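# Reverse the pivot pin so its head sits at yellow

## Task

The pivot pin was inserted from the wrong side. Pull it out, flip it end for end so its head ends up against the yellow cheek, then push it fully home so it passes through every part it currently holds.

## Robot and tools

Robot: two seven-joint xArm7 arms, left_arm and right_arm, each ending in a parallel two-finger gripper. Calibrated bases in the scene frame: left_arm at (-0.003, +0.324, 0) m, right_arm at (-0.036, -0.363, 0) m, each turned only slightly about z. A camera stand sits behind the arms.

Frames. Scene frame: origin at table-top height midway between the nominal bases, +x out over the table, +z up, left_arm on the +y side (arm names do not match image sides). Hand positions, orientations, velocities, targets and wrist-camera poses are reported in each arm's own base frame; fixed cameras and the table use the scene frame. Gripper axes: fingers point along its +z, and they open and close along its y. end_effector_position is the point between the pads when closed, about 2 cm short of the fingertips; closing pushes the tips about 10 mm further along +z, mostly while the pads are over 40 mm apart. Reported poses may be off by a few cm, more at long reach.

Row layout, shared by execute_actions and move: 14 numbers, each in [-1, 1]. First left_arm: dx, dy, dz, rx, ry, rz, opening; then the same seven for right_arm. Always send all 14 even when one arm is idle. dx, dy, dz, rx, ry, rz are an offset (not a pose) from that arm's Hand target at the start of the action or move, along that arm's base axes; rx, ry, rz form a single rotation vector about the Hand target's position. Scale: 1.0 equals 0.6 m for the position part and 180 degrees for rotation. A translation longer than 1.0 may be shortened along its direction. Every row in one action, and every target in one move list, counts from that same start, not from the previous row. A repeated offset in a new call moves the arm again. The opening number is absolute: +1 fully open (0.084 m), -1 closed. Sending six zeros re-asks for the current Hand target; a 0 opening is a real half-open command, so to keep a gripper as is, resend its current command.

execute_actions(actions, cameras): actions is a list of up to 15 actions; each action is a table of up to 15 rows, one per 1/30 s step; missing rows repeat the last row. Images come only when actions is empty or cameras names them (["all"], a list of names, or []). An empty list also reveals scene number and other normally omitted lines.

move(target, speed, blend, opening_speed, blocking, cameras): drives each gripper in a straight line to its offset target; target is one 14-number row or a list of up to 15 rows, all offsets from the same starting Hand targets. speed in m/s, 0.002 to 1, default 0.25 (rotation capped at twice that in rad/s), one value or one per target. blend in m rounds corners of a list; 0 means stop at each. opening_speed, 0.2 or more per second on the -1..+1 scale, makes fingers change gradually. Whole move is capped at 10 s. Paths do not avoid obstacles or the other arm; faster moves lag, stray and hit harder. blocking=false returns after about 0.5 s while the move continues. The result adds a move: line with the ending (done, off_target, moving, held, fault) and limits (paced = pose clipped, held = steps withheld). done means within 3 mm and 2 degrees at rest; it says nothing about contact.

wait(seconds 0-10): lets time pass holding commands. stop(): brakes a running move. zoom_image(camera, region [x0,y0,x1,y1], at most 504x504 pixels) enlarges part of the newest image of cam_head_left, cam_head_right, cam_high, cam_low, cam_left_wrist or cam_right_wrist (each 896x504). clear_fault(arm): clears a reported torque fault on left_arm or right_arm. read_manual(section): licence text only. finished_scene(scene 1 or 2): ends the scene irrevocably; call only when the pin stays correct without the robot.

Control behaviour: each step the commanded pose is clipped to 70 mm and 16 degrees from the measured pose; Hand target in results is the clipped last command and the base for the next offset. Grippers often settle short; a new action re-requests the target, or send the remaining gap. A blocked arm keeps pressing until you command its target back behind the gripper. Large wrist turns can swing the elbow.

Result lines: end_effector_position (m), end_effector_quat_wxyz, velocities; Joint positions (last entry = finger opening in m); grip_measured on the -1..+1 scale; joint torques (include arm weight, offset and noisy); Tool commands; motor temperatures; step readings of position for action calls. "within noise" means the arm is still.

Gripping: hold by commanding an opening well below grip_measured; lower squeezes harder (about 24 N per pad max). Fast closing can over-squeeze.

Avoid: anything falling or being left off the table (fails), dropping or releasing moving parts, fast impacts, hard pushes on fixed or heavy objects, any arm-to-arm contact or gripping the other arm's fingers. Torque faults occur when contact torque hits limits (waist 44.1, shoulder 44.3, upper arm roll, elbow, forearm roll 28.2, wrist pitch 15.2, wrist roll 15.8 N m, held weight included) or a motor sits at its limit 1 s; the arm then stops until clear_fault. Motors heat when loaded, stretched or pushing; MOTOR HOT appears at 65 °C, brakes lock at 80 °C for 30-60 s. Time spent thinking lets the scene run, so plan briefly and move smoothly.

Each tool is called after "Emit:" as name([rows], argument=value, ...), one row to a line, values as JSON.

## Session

Emit:
execute_actions(actions=[])

Scene clock: 0.00 s.
left_arm: end_effector_position=(+0.2481, -0.1468, +0.1827) grip_measured=+1.00 end_effector_quat_wxyz=(-0.236, +0.638, +0.729, +0.081) | right_arm: end_effector_position=(+0.5721, +0.3986, +0.3585) grip_measured=+1.00 end_effector_quat_wxyz=(-0.018, +0.824, -0.449, +0.344)
Joint positions: left_arm=[-0.157 -0.19 -0.501 0.811 0.108 1.444 -2.373 0.084] | right_arm=[0.833 0.622 -0.03 2.155 -0.667 1.34 1.902 0.084]
Joint velocities: within noise
Joint torques (N m): no reading
Motor temperatures (°C): left_arm=[38 39 33 41 38 31 46] | right_arm=[40 35 35 38 41 35 37]
Hand target: left_arm +0.2481, -0.1468, +0.1827; -0.236, +0.638, +0.729, +0.081 | right_arm +0.5721, +0.3986, +0.3585; -0.018, +0.824, -0.449, +0.344
Tool commands: left_gripper/opening=+1.0 right_gripper/opening=+1.0

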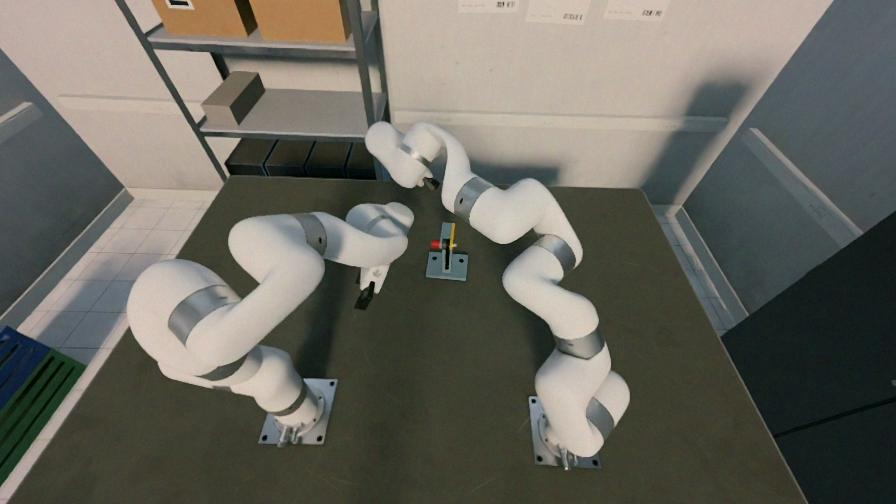

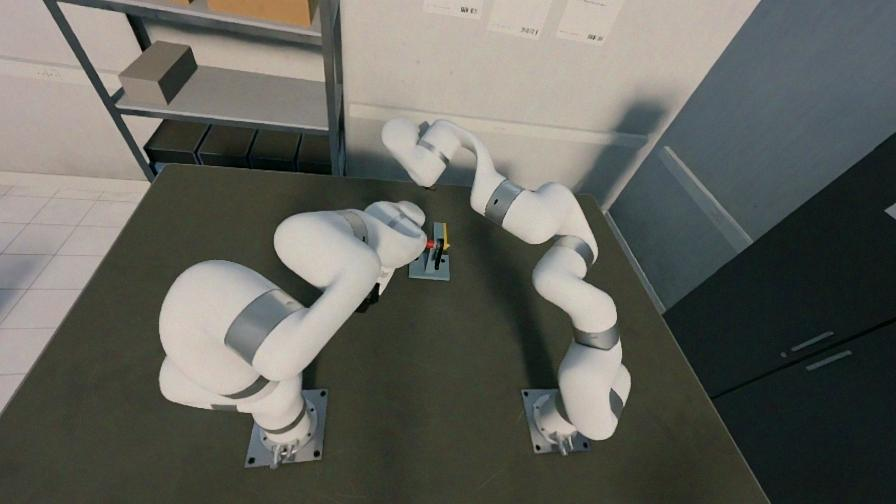

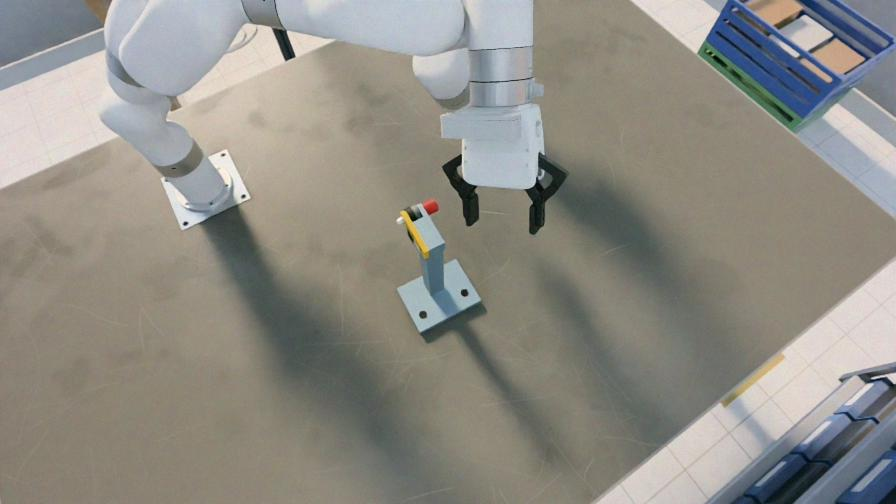

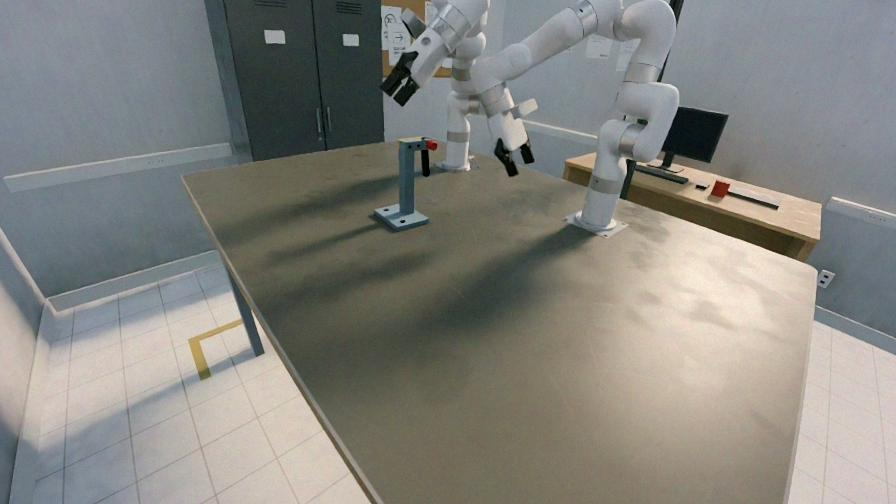

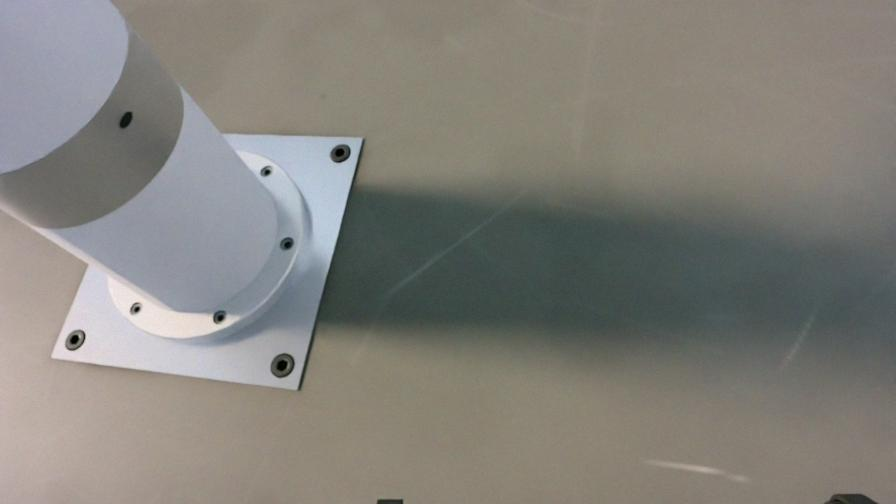

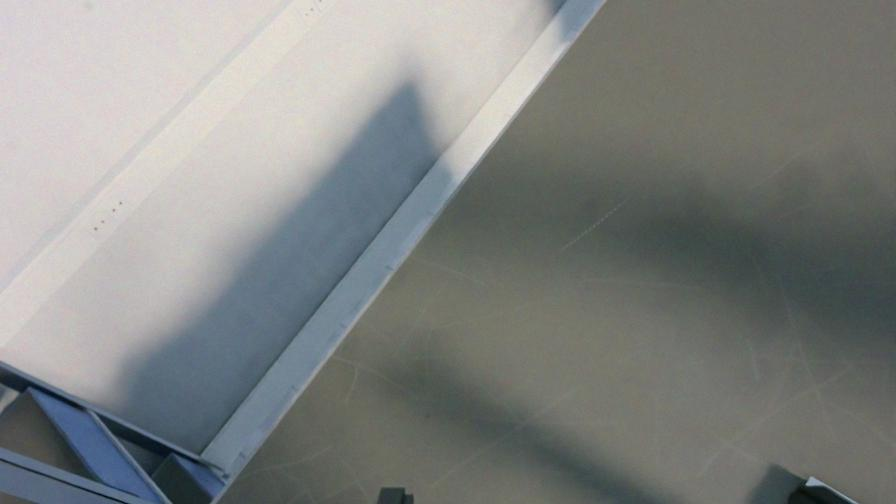

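Emit:
move([
  [0,0,0.2,0,0,0,1,-0.453,-0.58,0.1,-0.232,-0.2185,0.1806,0.2],
  [0.297,-0.253,0.295,0.0883,-0.2138,0.8906,0.2,-0.453,-0.58,0.1,-0.232,-0.2185,0.1806,0.2],
], speed=0.5)

Emit:
move(target=[0,0,0,0,0,0,0.2,0.0115,0.5057,-0.406,0,0,0,0.2], speed=0.4, cameras=["cam_head_left","cam_left_wrist","cam_right_wrist"])

Scene clock: 43.17 s.
left_arm: end_effector_position=(+0.2482, -0.1469, +0.2106) grip_measured=+1.00 end_effector_quat_wxyz=(-0.236, +0.638, +0.729, +0.081) | right_arm: end_effector_position=(+0.4440, +0.2346, +0.3868) grip_measured=+0.19 end_effector_quat_wxyz=(+0.005, +0.802, -0.262, +0.537)
Joint positions: left_arm=[-0.157 -0.226 -0.493 0.862 0.098 1.524 -2.347 0.084] | right_arm=[0.902 -0.282 -0.053 0.909 -1.28 1.076 2.093 0.052]
Joint torques (N m): left_arm=[-4.99 -6 -2.15 13.03 1.61 -3.21 -1.61] | right_arm=[-3.34 -13.99 -1.32 16.36 -5.56 -2.56 2.66]
Motor temperatures (°C): left_arm=[38 39 33 47 38 31 46] | right_arm=[40 39 35 48 41 35 37]
Hand target: left_arm +0.2482, -0.1469, +0.2106; -0.236, +0.638, +0.729, +0.081 (not the last commanded pose) | right_arm +0.4440, +0.2346, +0.3868; +0.005, +0.802, -0.262, +0.537 (not the last commanded pose)
Tool commands: left_gripper/opening=+1.0 right_gripper/opening=+0.2
Off the commanded pose: left_arm 0.278 m, 166 deg | right_arm 0.236 m, 35 deg.
move: held (left_arm; a check stopped the path), off_target (right_arm; braked when a check withheld steps of left_arm); path passed 0 of 2 targets; target 2's new opening was not sent; limits=paced,held
pose unreachable (left arm): on one or more control steps of this call, first in action 0 (counted from 0), this arm could not follow its commanded pose, so it was not sent that pose on those steps. It may still have moved: this result reports where it is.
cause: moving toward the commanded pose would bring a part of the arm too close to another arm (a part of this arm just beyond joint 6 (wrist pitch) and a part of the right arm just beyond its joint 6 (wrist pitch), at the place that arm is still heading or pushing toward).

Scene clock: 44.00 s.
left_arm: end_effector_position=(+0.2482, -0.1469, +0.2106) grip_measured=+0.19 end_effector_quat_wxyz=(-0.236, +0.638, +0.729, +0.081) | right_arm: end_effector_position=(+0.4430, +0.2563, +0.3687) grip_measured=+0.19 end_effector_quat_wxyz=(+0.004, +0.802, -0.261, +0.536)
Joint positions: left_arm=[-0.157 -0.226 -0.493 0.862 0.098 1.524 -2.347 0.052] | right_arm=[0.915 -0.215 -0.032 0.93 -1.286 1.086 2.149 0.052]
Joint torques (N m): left_arm=[-4.73 -6.96 -2.06 14 1.53 -2.61 -1.58] | right_arm=[-3.35 -15.07 -1.59 16.06 3.09 -2.41 -2.37]
Hand target: left_arm +0.2482, -0.1469, +0.2106; -0.236, +0.638, +0.729, +0.081 | right_arm +0.4430, +0.2562, +0.3687; +0.004, +0.802, -0.261, +0.536 (not the last commanded pose)
Off the commanded pose: left_arm 0.000 m, 0 deg | right_arm 0.361 m, 0 deg.
move: held (right_arm; a check stopped the path); limits=held
pose unreachable (right arm): on one or more control steps of this call, first in action 0 (counted from 0), this arm could not follow its commanded pose, so it was not sent that pose on those steps. It may still have moved: this result reports where it is.
cause: moving toward the commanded pose would bring a part of the arm too close to another arm (a part of this arm just beyond joint 6 (wrist pitch) and a part of the left arm just beyond its joint 5 (forearm roll), where that arm would come to rest).
Images, in order (width x height): cam_head_left 896x504, cam_left_wrist 896x504, cam_right_wrist 896x504.

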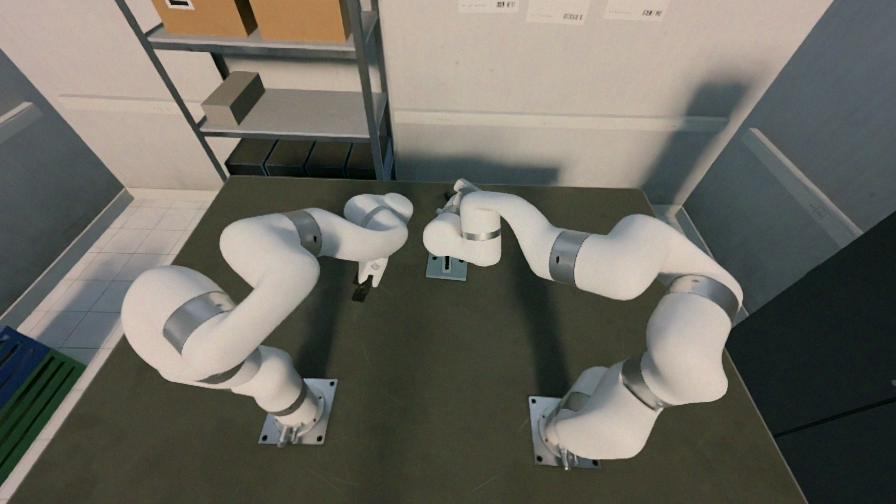

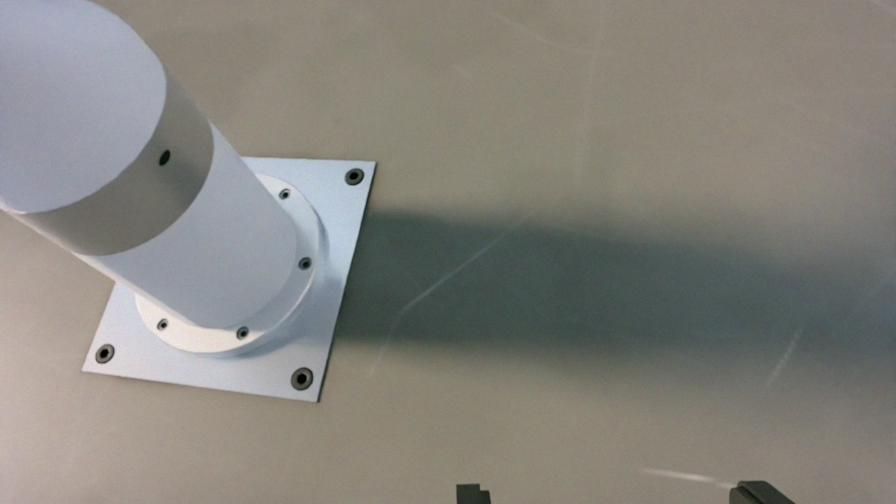

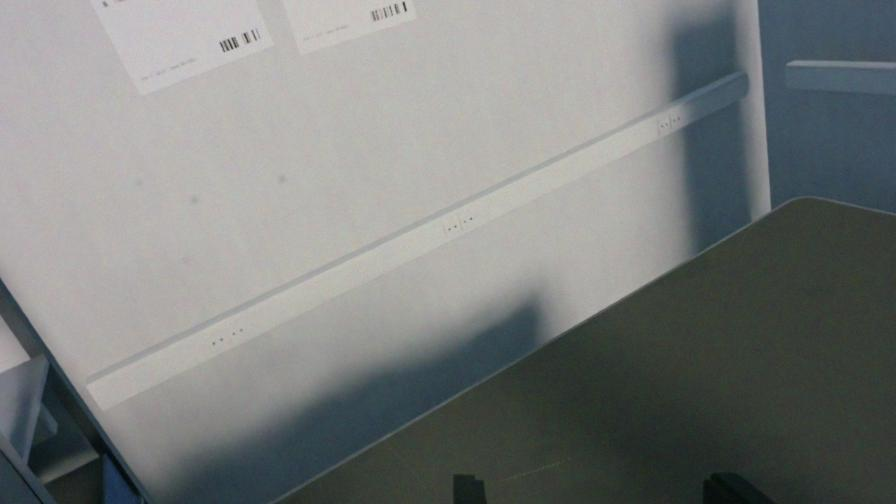

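Emit:
move(target=[0.17,0.25,0.15,0,0,0,0.2,-0.205,-0.427,0.085,-0.123,-0.1166,0.0943,0.2], speed=0.4)

Emit:
move(target=[0.127,-0.503,0.1,0.0883,-0.2138,0.8906,0.2,0,0,0,0,0,0,0.2], speed=0.5, cameras=["cam_head_left","cam_left_wrist","cam_right_wrist"])

Scene clock: 58.33 s.
left_arm: end_effector_position=(+0.3502, +0.0031, +0.3006) grip_measured=+0.19 end_effector_quat_wxyz=(-0.236, +0.638, +0.729, +0.081) | right_arm: end_effector_position=(+0.3200, +0.0000, +0.4197) grip_measured=+0.19 end_effector_quat_wxyz=(+0.031, +0.706, -0.031, +0.707)
Joint positions: left_arm=[0.034 -0.181 -0.258 1.122 0.322 1.644 -1.95 0.052] | right_arm=[0.555 -1.714 -0.548 0.046 -1.875 0.642 1.264 0.052]
Joint torques (N m): left_arm=[7.65 -9.76 5.92 18.7 1.98 1.29 1.58] | right_arm=[-3.1 2.93 2.98 13.36 4.6 -2.98 -2.38]
Hand target: left_arm +0.3502, +0.0031, +0.3006; -0.236, +0.638, +0.729, +0.081 | right_arm +0.3200, +0.0000, +0.4197; +0.031, +0.706, -0.031, +0.707
Off the commanded pose: left_arm 0.000 m, 0 deg | right_arm 0.000 m, 0 deg.
move: done; limits=paced

Scene clock: 61.97 s.
left_arm: end_effector_position=(+0.4264, -0.2987, +0.3606) grip_measured=+0.19 end_effector_quat_wxyz=(+0.000, -0.661, +0.750, +0.000) | right_arm: end_effector_position=(+0.3200, +0.0000, +0.4197) grip_measured=+0.19 end_effector_quat_wxyz=(+0.031, +0.706, -0.031, +0.707)
Joint positions: left_arm=[-0.243 0.177 -0.421 1.697 0.072 1.535 -5.248 0.052] | right_arm=[0.555 -1.715 -0.548 0.046 -1.875 0.642 1.264 0.052]
Joint torques (N m): left_arm=[-8.63 -17.43 -6.96 18.8 1.22 -0.09 -1.44] | right_arm=[-2.76 2.83 3.14 18.9 4.45 -2.86 -2.39]
Hand target: left_arm +0.4264, -0.2987, +0.3606; +0.000, -0.661, +0.750, +0.000 | right_arm +0.3200, +0.0000, +0.4197; +0.031, +0.706, -0.031, +0.707
Off the commanded pose: left_arm 0.000 m, 0 deg | right_arm 0.000 m, 0 deg.
move: done
Images, in order (width x height): cam_head_left 896x504, cam_left_wrist 896x504, cam_right_wrist 896x504.

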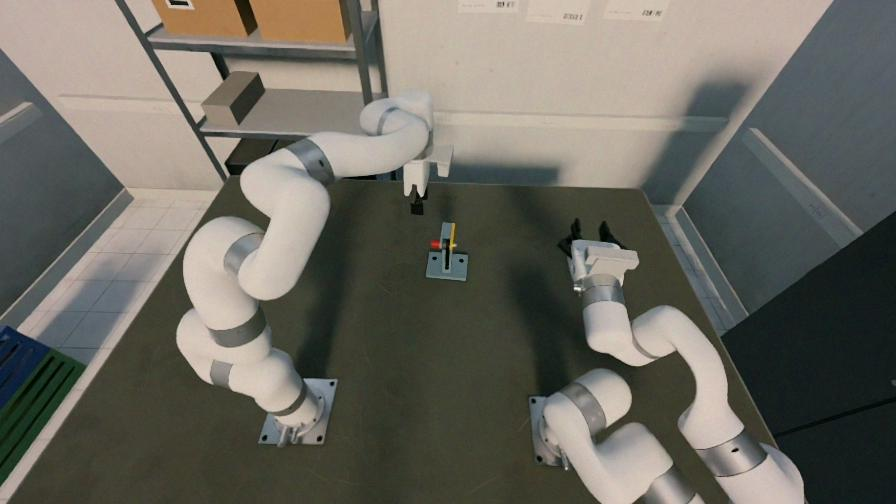

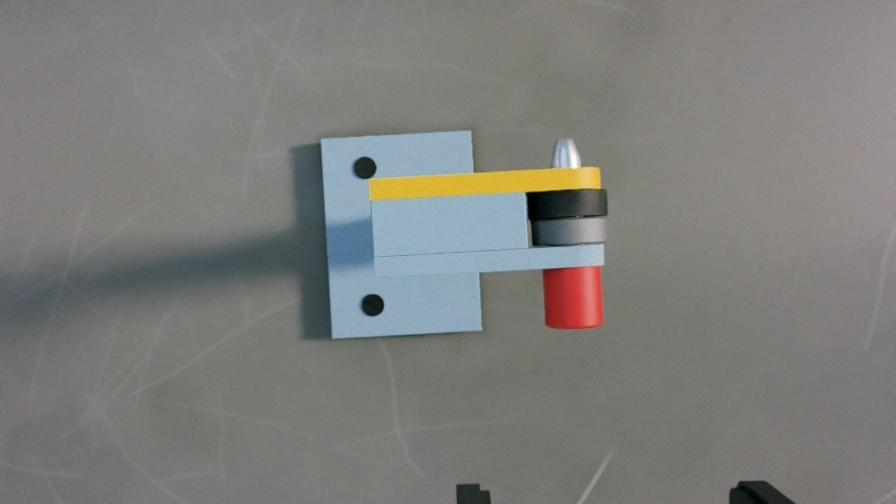

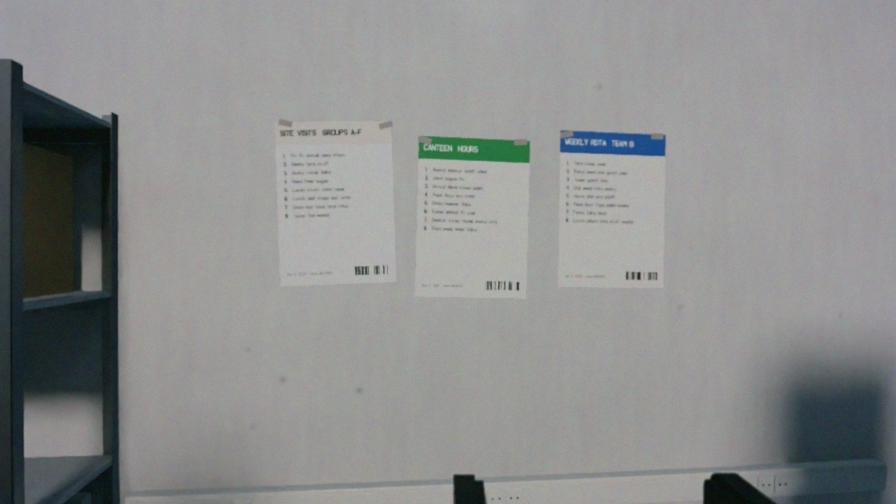

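Emit:
move(target=[-0.0312,-0.0605,-0.101,0,0,0.0139,0.2,-0.046,0.5495,-0.4195,0,0,0.013,0.2], speed=0.35, cameras=["cam_left_wrist","cam_right_wrist"])

Scene clock: 90.70 s.
left_arm: end_effector_position=(+0.4204, -0.3102, +0.3413) grip_measured=+0.19 end_effector_quat_wxyz=(+0.000, -0.667, +0.745, +0.000) | right_arm: end_effector_position=(+0.3175, +0.0339, +0.3922) grip_measured=+0.19 end_effector_quat_wxyz=(+0.028, +0.707, -0.024, +0.706)
Joint positions: left_arm=[-0.256 0.173 -0.429 1.636 0.072 1.479 -5.287 0.052] | right_arm=[0.595 -1.692 -0.456 -0.027 -1.905 0.685 1.41 0.052]
Joint torques (N m): left_arm=[-8.12 -31.19 -6.86 14.47 1.3 -4.87 -1.58] | right_arm=[-3.18 4.19 2 22.23 4.37 -2.6 -2.35]
Motor temperatures (°C): left_arm=[38 39 34 52 38 31 46] | right_arm=[40 36 35 49 41 36 38]
Hand target: left_arm +0.4204, -0.3102, +0.3413; +0.000, -0.667, +0.745, +0.000 (not the last commanded pose) | right_arm +0.3175, +0.0339, +0.3922; +0.028, +0.707, -0.024, +0.706 (not the last commanded pose)
Off the commanded pose: left_arm 0.050 m, 2 deg | right_arm 0.372 m, 1 deg.
move: held (right_arm; a check stopped the path), off_target (left_arm; braked when a check withheld steps of right_arm); limits=held
pose unreachable (right arm): on one or more control steps of this call, first in action 0 (counted from 0), this arm could not follow its commanded pose, so it was not sent that pose on those steps. It may still have moved: this result reports where it is.
cause: moving toward the commanded pose would bring two parts of the arm too close to each other (joints 2 (shoulder) to 6 (wrist pitch) lie between them).
Images, in order (width x height): cam_left_wrist 896x504, cam_right_wrist 896x504.

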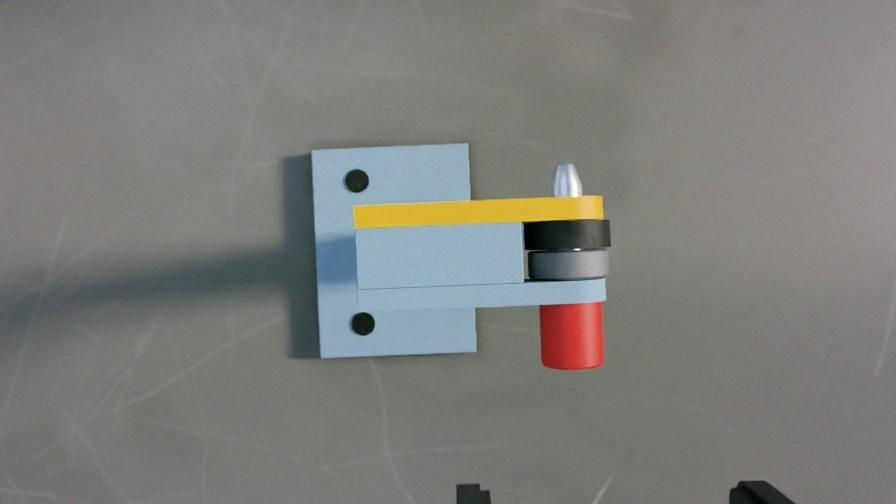

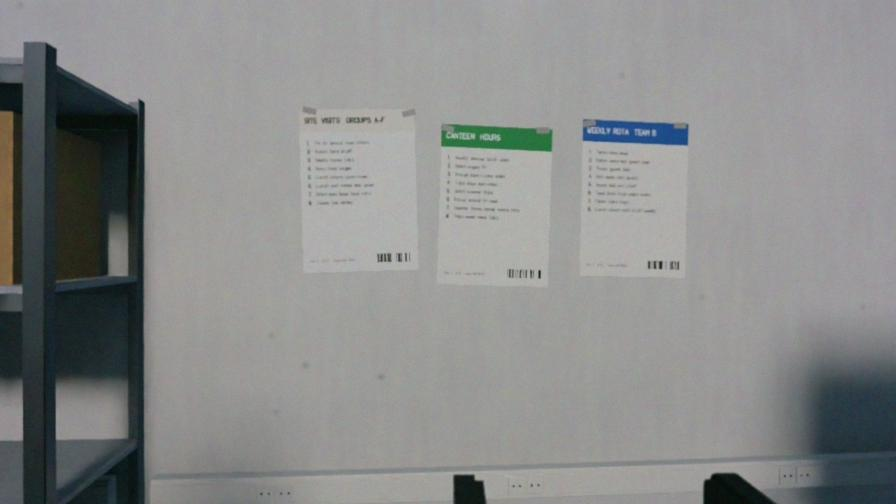

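Emit:
move([
  [-0.0212,-0.0413,-0.0688,0,0,0.0088,0.2,0.221,0.027,-0.15,0,0,0,0.2],
  [-0.0212,-0.0413,-0.0688,0,0,0.0088,0.2,0.071,0.194,-0.32,0,0,0.0085,0.2],
  [-0.0212,-0.0413,-0.0688,0,0,0.0088,0.2,0.071,0.4885,-0.3737,0,0,0.0085,0.2],
], speed=0.3, blend=[0.03,0.04,0], cameras=["cam_left_wrist","cam_right_wrist","cam_head_left"])

Scene clock: 115.70 s.
left_arm: end_effector_position=(+0.4077, -0.3350, +0.3000) grip_measured=+0.19 end_effector_quat_wxyz=(+0.000, +0.677, -0.736, +0.000) | right_arm: end_effector_position=(+0.3601, +0.3270, +0.1680) grip_measured=+0.19 end_effector_quat_wxyz=(+0.018, +0.707, -0.014, +0.706)
Joint positions: left_arm=[-0.289 0.184 -0.446 1.529 0.081 1.364 -5.373 0.052] | right_arm=[1.795 0.351 -0.567 0.669 -1.762 1.304 2.817 0.052]
Joint torques (N m): left_arm=[-8.07 -17.83 -7.13 14.71 1.35 -4.94 -1.47] | right_arm=[-3.08 -10.62 -2.04 16.03 3.63 5.35 -2.38]
Hand target: left_arm +0.4077, -0.3350, +0.3000; +0.000, +0.677, -0.736, +0.000 | right_arm +0.3601, +0.3270, +0.1680; +0.018, +0.707, -0.014, +0.706
Off the commanded pose: left_arm 0.000 m, 0 deg | right_arm 0.000 m, 0 deg.
move: done; limits=paced
Images, in order (width x height): cam_head_left 896x504, cam_left_wrist 896x504, cam_right_wrist 896x504.

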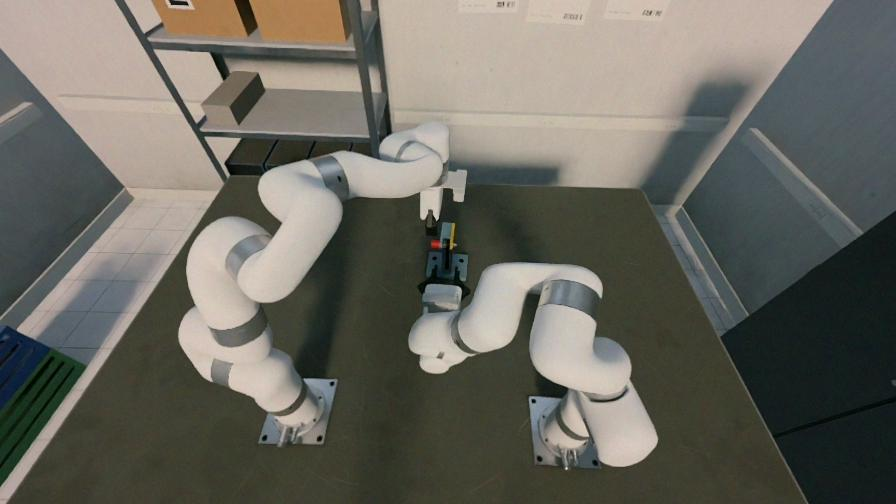

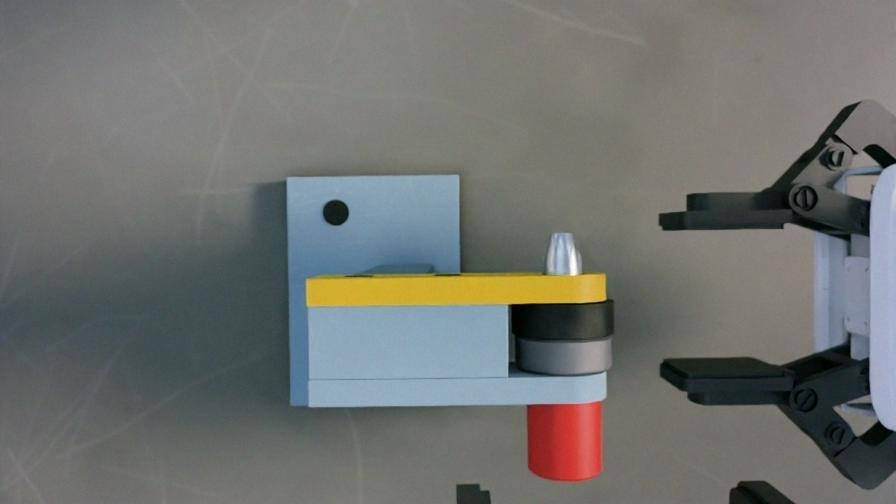

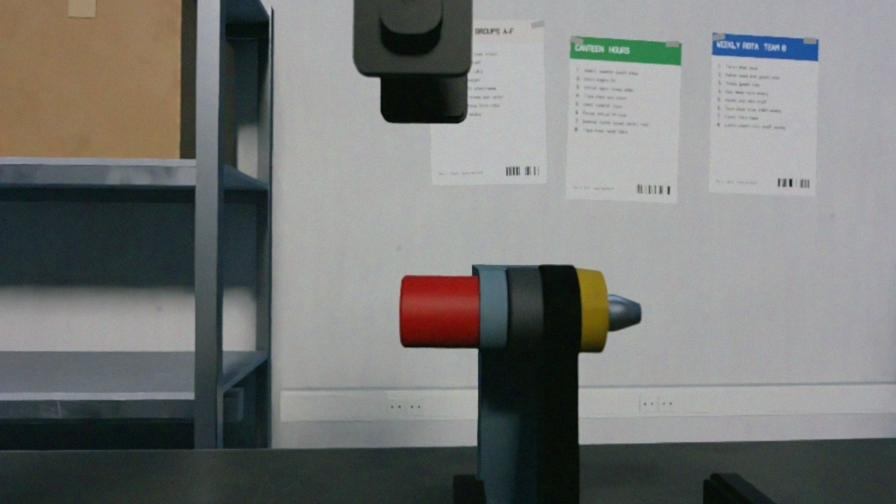

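Emit:
move([
  [0,0.0013,-0.05,0,0,0,0.2,0.1037,-0.0043,0.0033,0,0,0,0.2],
  [0,0.0013,-0.14,0,0,0,0.2,0.1037,-0.0043,0.0033,0,0,0,-1],
  [0,0.0013,-0.14,0,0,0,-0.75,0.1039,0.0007,0.0033,0,0,0,-1],
], speed=0.12, opening_speed=2, cameras=["cam_left_wrist","cam_right_wrist"])

Scene clock: 146.70 s.
left_arm: end_effector_position=(+0.4074, -0.3342, +0.2159) grip_measured=-0.49 end_effector_quat_wxyz=(+0.000, +0.677, -0.736, +0.000) | right_arm: end_effector_position=(+0.4225, +0.3274, +0.1700) grip_measured=-0.77 end_effector_quat_wxyz=(+0.018, +0.707, -0.014, +0.706)
Joint positions: left_arm=[-0.286 0.215 -0.439 1.325 0.1 1.133 -5.386 0.023] | right_arm=[1.681 0.426 -0.63 0.767 -1.891 1.189 2.836 0.01]
Joint torques (N m): left_arm=[0.12 -18.79 4.89 22.51 0.52 -11.59 -1.27] | right_arm=[-2.59 -8.76 -0.36 29.55 -11.68 -5.82 -3.31]
Hand target: left_arm +0.4077, -0.3342, +0.2160; +0.000, +0.677, -0.736, +0.000 | right_arm +0.4225, +0.3274, +0.1700; +0.018, +0.707, -0.014, +0.706
Off the commanded pose: left_arm 0.000 m, 0 deg | right_arm 0.000 m, 0 deg.
move: done
Images, in order (width x height): cam_left_wrist 896x504, cam_right_wrist 896x504.

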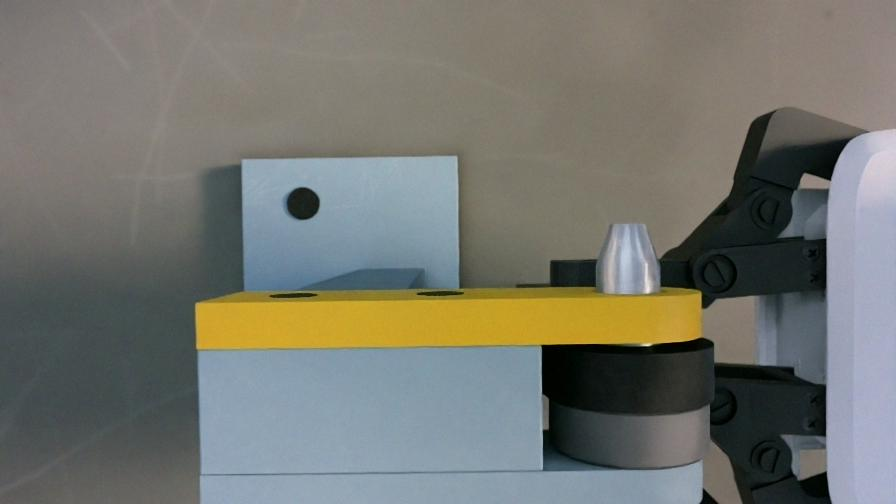

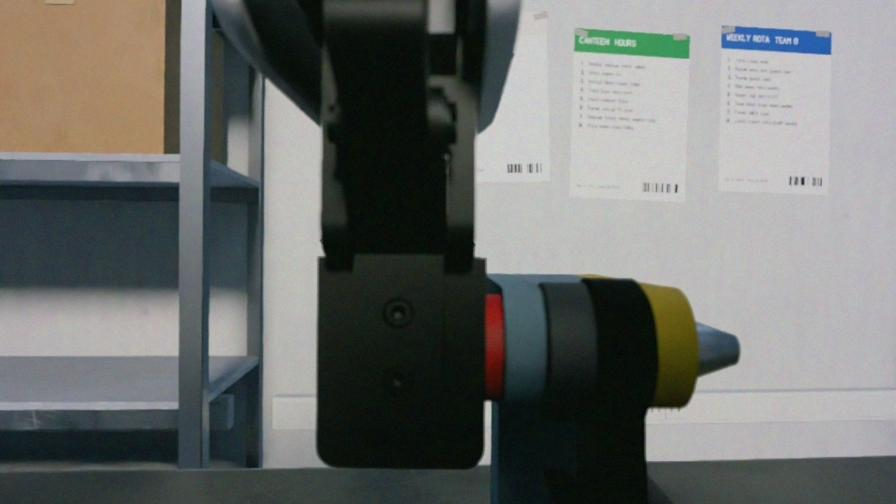

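Emit:
move([
  [-0.0003,0,0,0,0,0,-1,0,0,0,0,0,0,-1],
  [0.0113,0.1412,0,0,0,0,-1,0,0,0,0,0,0,-1],
  [0.0113,0.1412,0.207,0,0,0,-1,0,0,0,0,0,0,-1],
], speed=[0.05,0.05,0.3], cameras=["cam_left_wrist","cam_right_wrist"])

Scene clock: 158.37 s.
left_arm: end_effector_position=(+0.4145, -0.2495, +0.3402) grip_measured=-0.49 end_effector_quat_wxyz=(+0.000, +0.677, -0.736, +0.000) | right_arm: end_effector_position=(+0.4225, +0.3274, +0.1700) grip_measured=-0.78 end_effector_quat_wxyz=(+0.018, +0.707, -0.014, +0.706)
Joint positions: left_arm=[-0.17 0.021 -0.377 1.461 0.008 1.442 -5.176 0.022] | right_arm=[1.681 0.426 -0.631 0.767 -1.891 1.189 2.836 0.01]
Joint torques (N m): left_arm=[-7.93 -14.77 -4.97 19.94 1.26 -0.25 -1.66] | right_arm=[9.03 -16.5 0.98 17 -1.89 3.55 -1.24]
Motor temperatures (°C): left_arm=[38 40 34 52 38 38 46] | right_arm=[40 36 35 54 42 37 38]
Hand target: left_arm +0.4145, -0.2495, +0.3402; +0.000, +0.677, -0.736, +0.000 | right_arm +0.4225, +0.3274, +0.1700; +0.018, +0.707, -0.014, +0.706
Off the commanded pose: left_arm 0.000 m, 0 deg | right_arm 0.000 m, 0 deg.
move: done
Images, in order (width x height): cam_left_wrist 896x504, cam_right_wrist 896x504.

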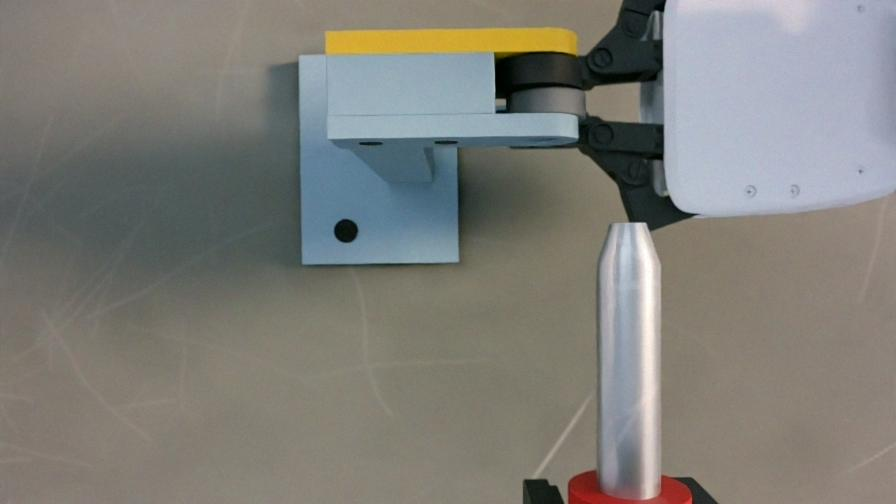

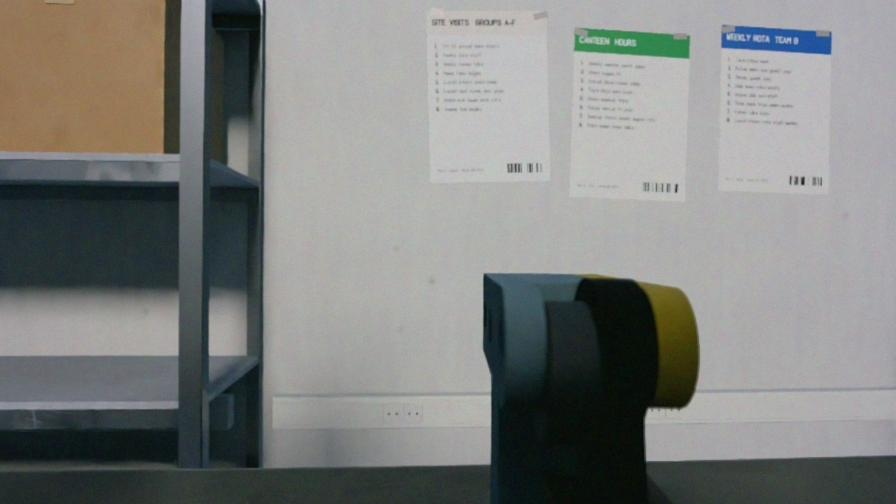

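Emit:
move(target=[0,0,0,0,0,0,-1,0,0.0025,0,0,0,0,-1], speed=0.05, cameras=["cam_right_wrist","cam_head_left"])

Emit:
zoom_image(camera="cam_right_wrist", region=[450, 240, 750, 500])

Scene clock: 167.77 s.
left_arm: end_effector_position=(+0.4145, -0.2495, +0.3402) grip_measured=-0.49 end_effector_quat_wxyz=(+0.000, +0.677, -0.736, +0.000) | right_arm: end_effector_position=(+0.4225, +0.3287, +0.1699) grip_measured=-0.77 end_effector_quat_wxyz=(+0.018, +0.707, -0.014, +0.706)
Joint positions: left_arm=[-0.17 0.021 -0.377 1.461 0.008 1.442 -5.176 0.022] | right_arm=[1.681 0.428 -0.629 0.771 -1.888 1.189 2.834 0.01]
Joint torques (N m): left_arm=[-8.33 -15.12 -5.08 19.88 1.4 -0.22 -1.55] | right_arm=[5.32 -11.76 6.05 37.06 -9.55 -4.19 -3.84]
Hand target: left_arm +0.4145, -0.2495, +0.3402; +0.000, +0.677, -0.736, +0.000 | right_arm +0.4225, +0.3289, +0.1700; +0.018, +0.707, -0.014, +0.706
Off the commanded pose: left_arm 0.000 m, 0 deg | right_arm 0.000 m, 0 deg.
move: done
Images, in order (width x height): cam_head_left 896x504, cam_right_wrist 896x504.

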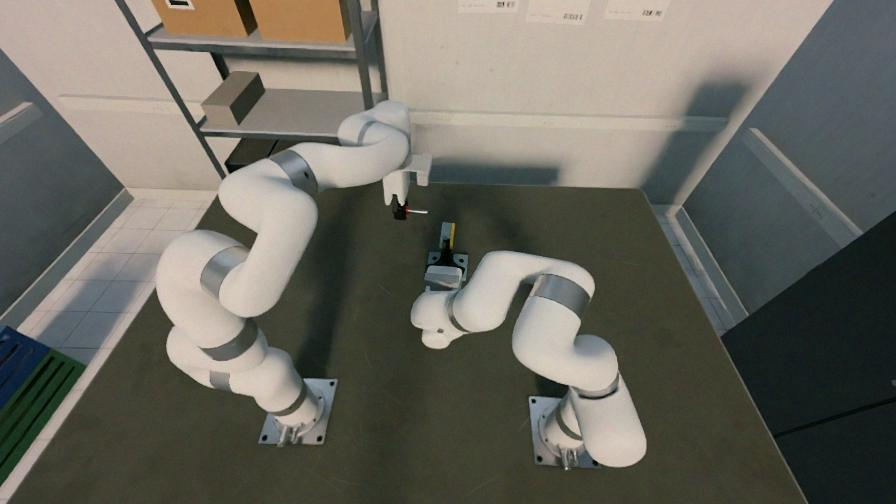

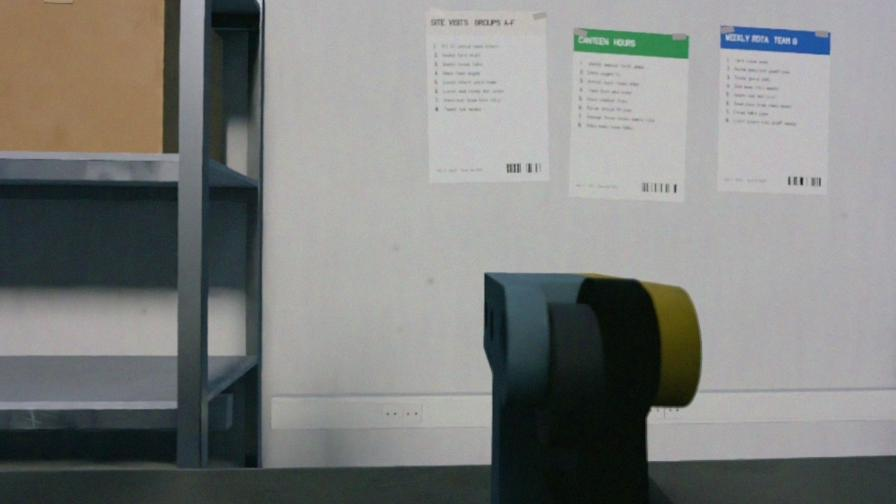

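Scaled by 1.680 from the camera's 896x504 image, which has a finer 1280x720 frame.

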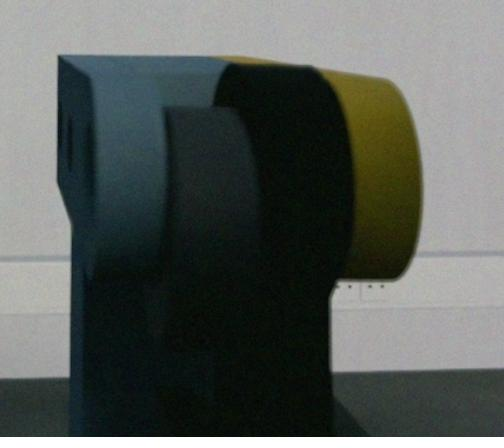

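Emit:
move([
  [0,0,-0.245,0,0,0,-1,0,0,0,0,0,0,-1],
  [-0.0037,-0.0478,-0.245,0,0,0,-1,0,0,0,0,0,0,-1],
], speed=[0.25,0.1], cameras=["cam_right_wrist","cam_left_wrist"])

Emit:
zoom_image(camera="cam_right_wrist", region=[400, 250, 700, 504])

Scene clock: 256.23 s.
left_arm: end_effector_position=(+0.4145, -0.2495, +0.3375) grip_measured=-0.49 end_effector_quat_wxyz=(+0.000, +0.677, -0.736, +0.000) | right_arm: end_effector_position=(+0.4222, +0.3250, +0.1674) grip_measured=-0.78 end_effector_quat_wxyz=(+0.023, +0.708, -0.013, +0.706)
Joint positions: left_arm=[-0.17 0.02 -0.377 1.453 0.008 1.434 -5.176 0.022] | right_arm=[1.68 0.431 -0.63 0.765 -1.886 1.189 2.834 0.01]
Joint torques (N m): left_arm=[7.44 -28.39 4.19 15.07 -0.73 -4.66 1.29] | right_arm=[0.31 -14.56 -5.77 12.46 -0.56 3.04 0.08]
Motor temperatures (°C): left_arm=[38 41 34 50 37 33 46] | right_arm=[39 35 35 45 41 36 37]
Hand target: left_arm +0.4145, -0.2495, +0.3375; +0.000, +0.677, -0.736, +0.000 (not the last commanded pose) | right_arm +0.4222, +0.3250, +0.1674; +0.023, +0.708, -0.013, +0.706 (not the last commanded pose)
Tool commands: left_gripper/opening=-1.0 right_gripper/opening=-1.0
Off the commanded pose: left_arm 0.147 m, 0 deg.
OVER-TEMPERATURE FAULT: BRAKES ON. Before this call, joint 4 (elbow) of the right arm reached 80 °C; the stop lasted 51 seconds. The right arm may have sagged or run on as its brakes closed, and pressed harder on what it touched. The right arm ran none of this call's commands: an arm, its gripper or tool too, takes no command until a result says that it accepts commands again. In this call the stop used 83 of the actions that the scene allows. The right arm's brakes are open: its gripper holds where the fault left it, with its grip as last carried out. The right arm accepts commands again.
move: fault (right_arm), off_target (left_arm; braked at the fault stop of right_arm); path passed 0 of 2 targets
Images, in order (width x height): cam_left_wrist 896x504, cam_right_wrist 896x504.

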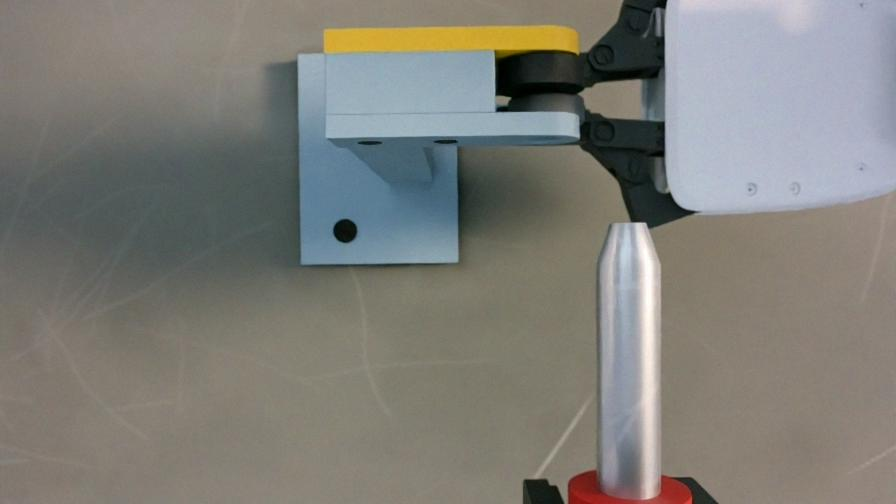

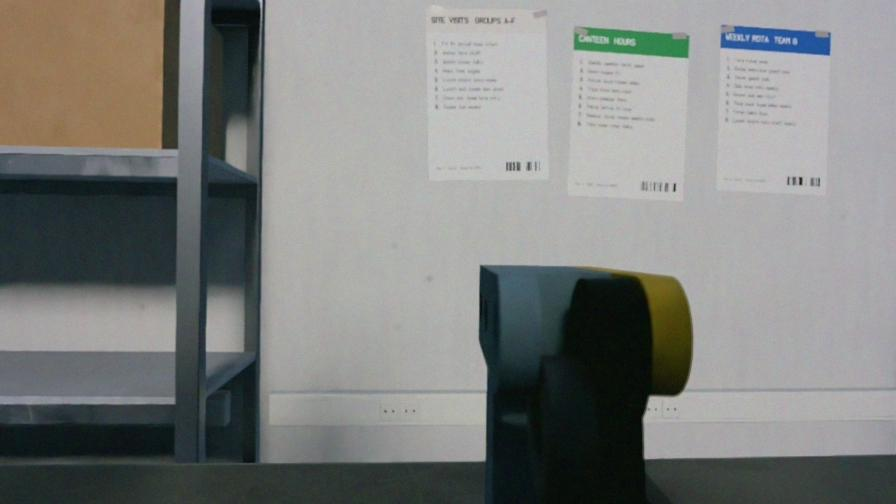

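Scaled by 1.680 from the camera's 896x504 image, which has a finer 1280x720 frame.

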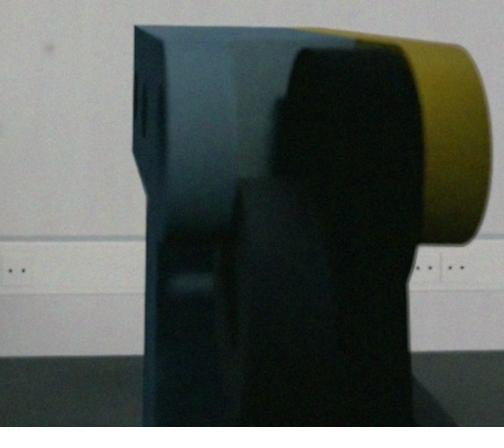

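Emit:
move(target=[0,0,0,0,0,0,-1,0,0,0.0255,0,0,0,-0.9], speed=0.03, cameras=["cam_right_wrist","cam_low"])

Emit:
zoom_image(camera="cam_right_wrist", region=[400, 250, 700, 504])

Emit:
zoom_image(camera="cam_low", region=[360, 110, 480, 210])

Scene clock: 278.13 s.
left_arm: end_effector_position=(+0.4145, -0.2495, +0.3375) grip_measured=-0.49 end_effector_quat_wxyz=(+0.000, +0.677, -0.736, +0.000) | right_arm: end_effector_position=(+0.4222, +0.3250, +0.1827) grip_measured=-0.78 end_effector_quat_wxyz=(+0.023, +0.708, -0.013, +0.706)
Joint positions: left_arm=[-0.17 0.02 -0.377 1.452 0.008 1.434 -5.176 0.022] | right_arm=[1.691 0.377 -0.645 0.752 -1.895 1.196 2.794 0.01]
Joint torques (N m): left_arm=[7.33 -28.28 4.08 15.34 -0.71 -4.69 1.31] | right_arm=[3.84 -17.23 -7.6 9.77 -5.13 6.1 -2.29]
Hand target: left_arm +0.4145, -0.2495, +0.3375; +0.000, +0.677, -0.736, +0.000 | right_arm +0.4222, +0.3250, +0.1827; +0.023, +0.708, -0.013, +0.706
Off the commanded pose: left_arm 0.000 m, 0 deg | right_arm 0.000 m, 0 deg.
move: done
Images, in order (width x height): cam_low 896x504, cam_right_wrist 896x504.

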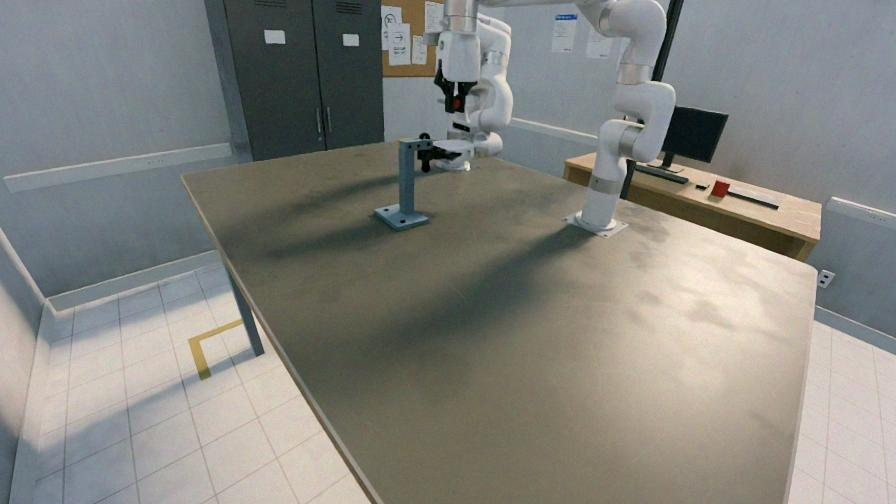

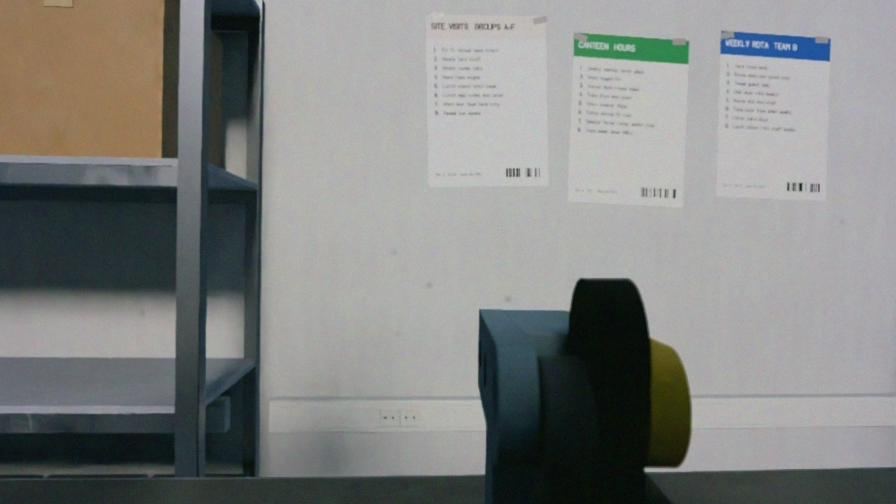

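Scaled by 1.680 from the camera's 896x504 image, which has a finer 1280x720 frame.

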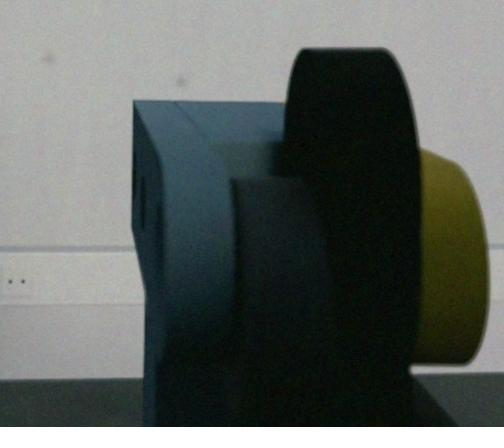

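Scaled by 4.200 from the camera's 896x504 image, which has a finer 1280x720 frame.

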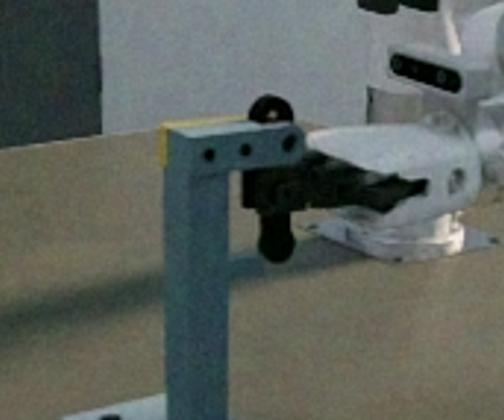

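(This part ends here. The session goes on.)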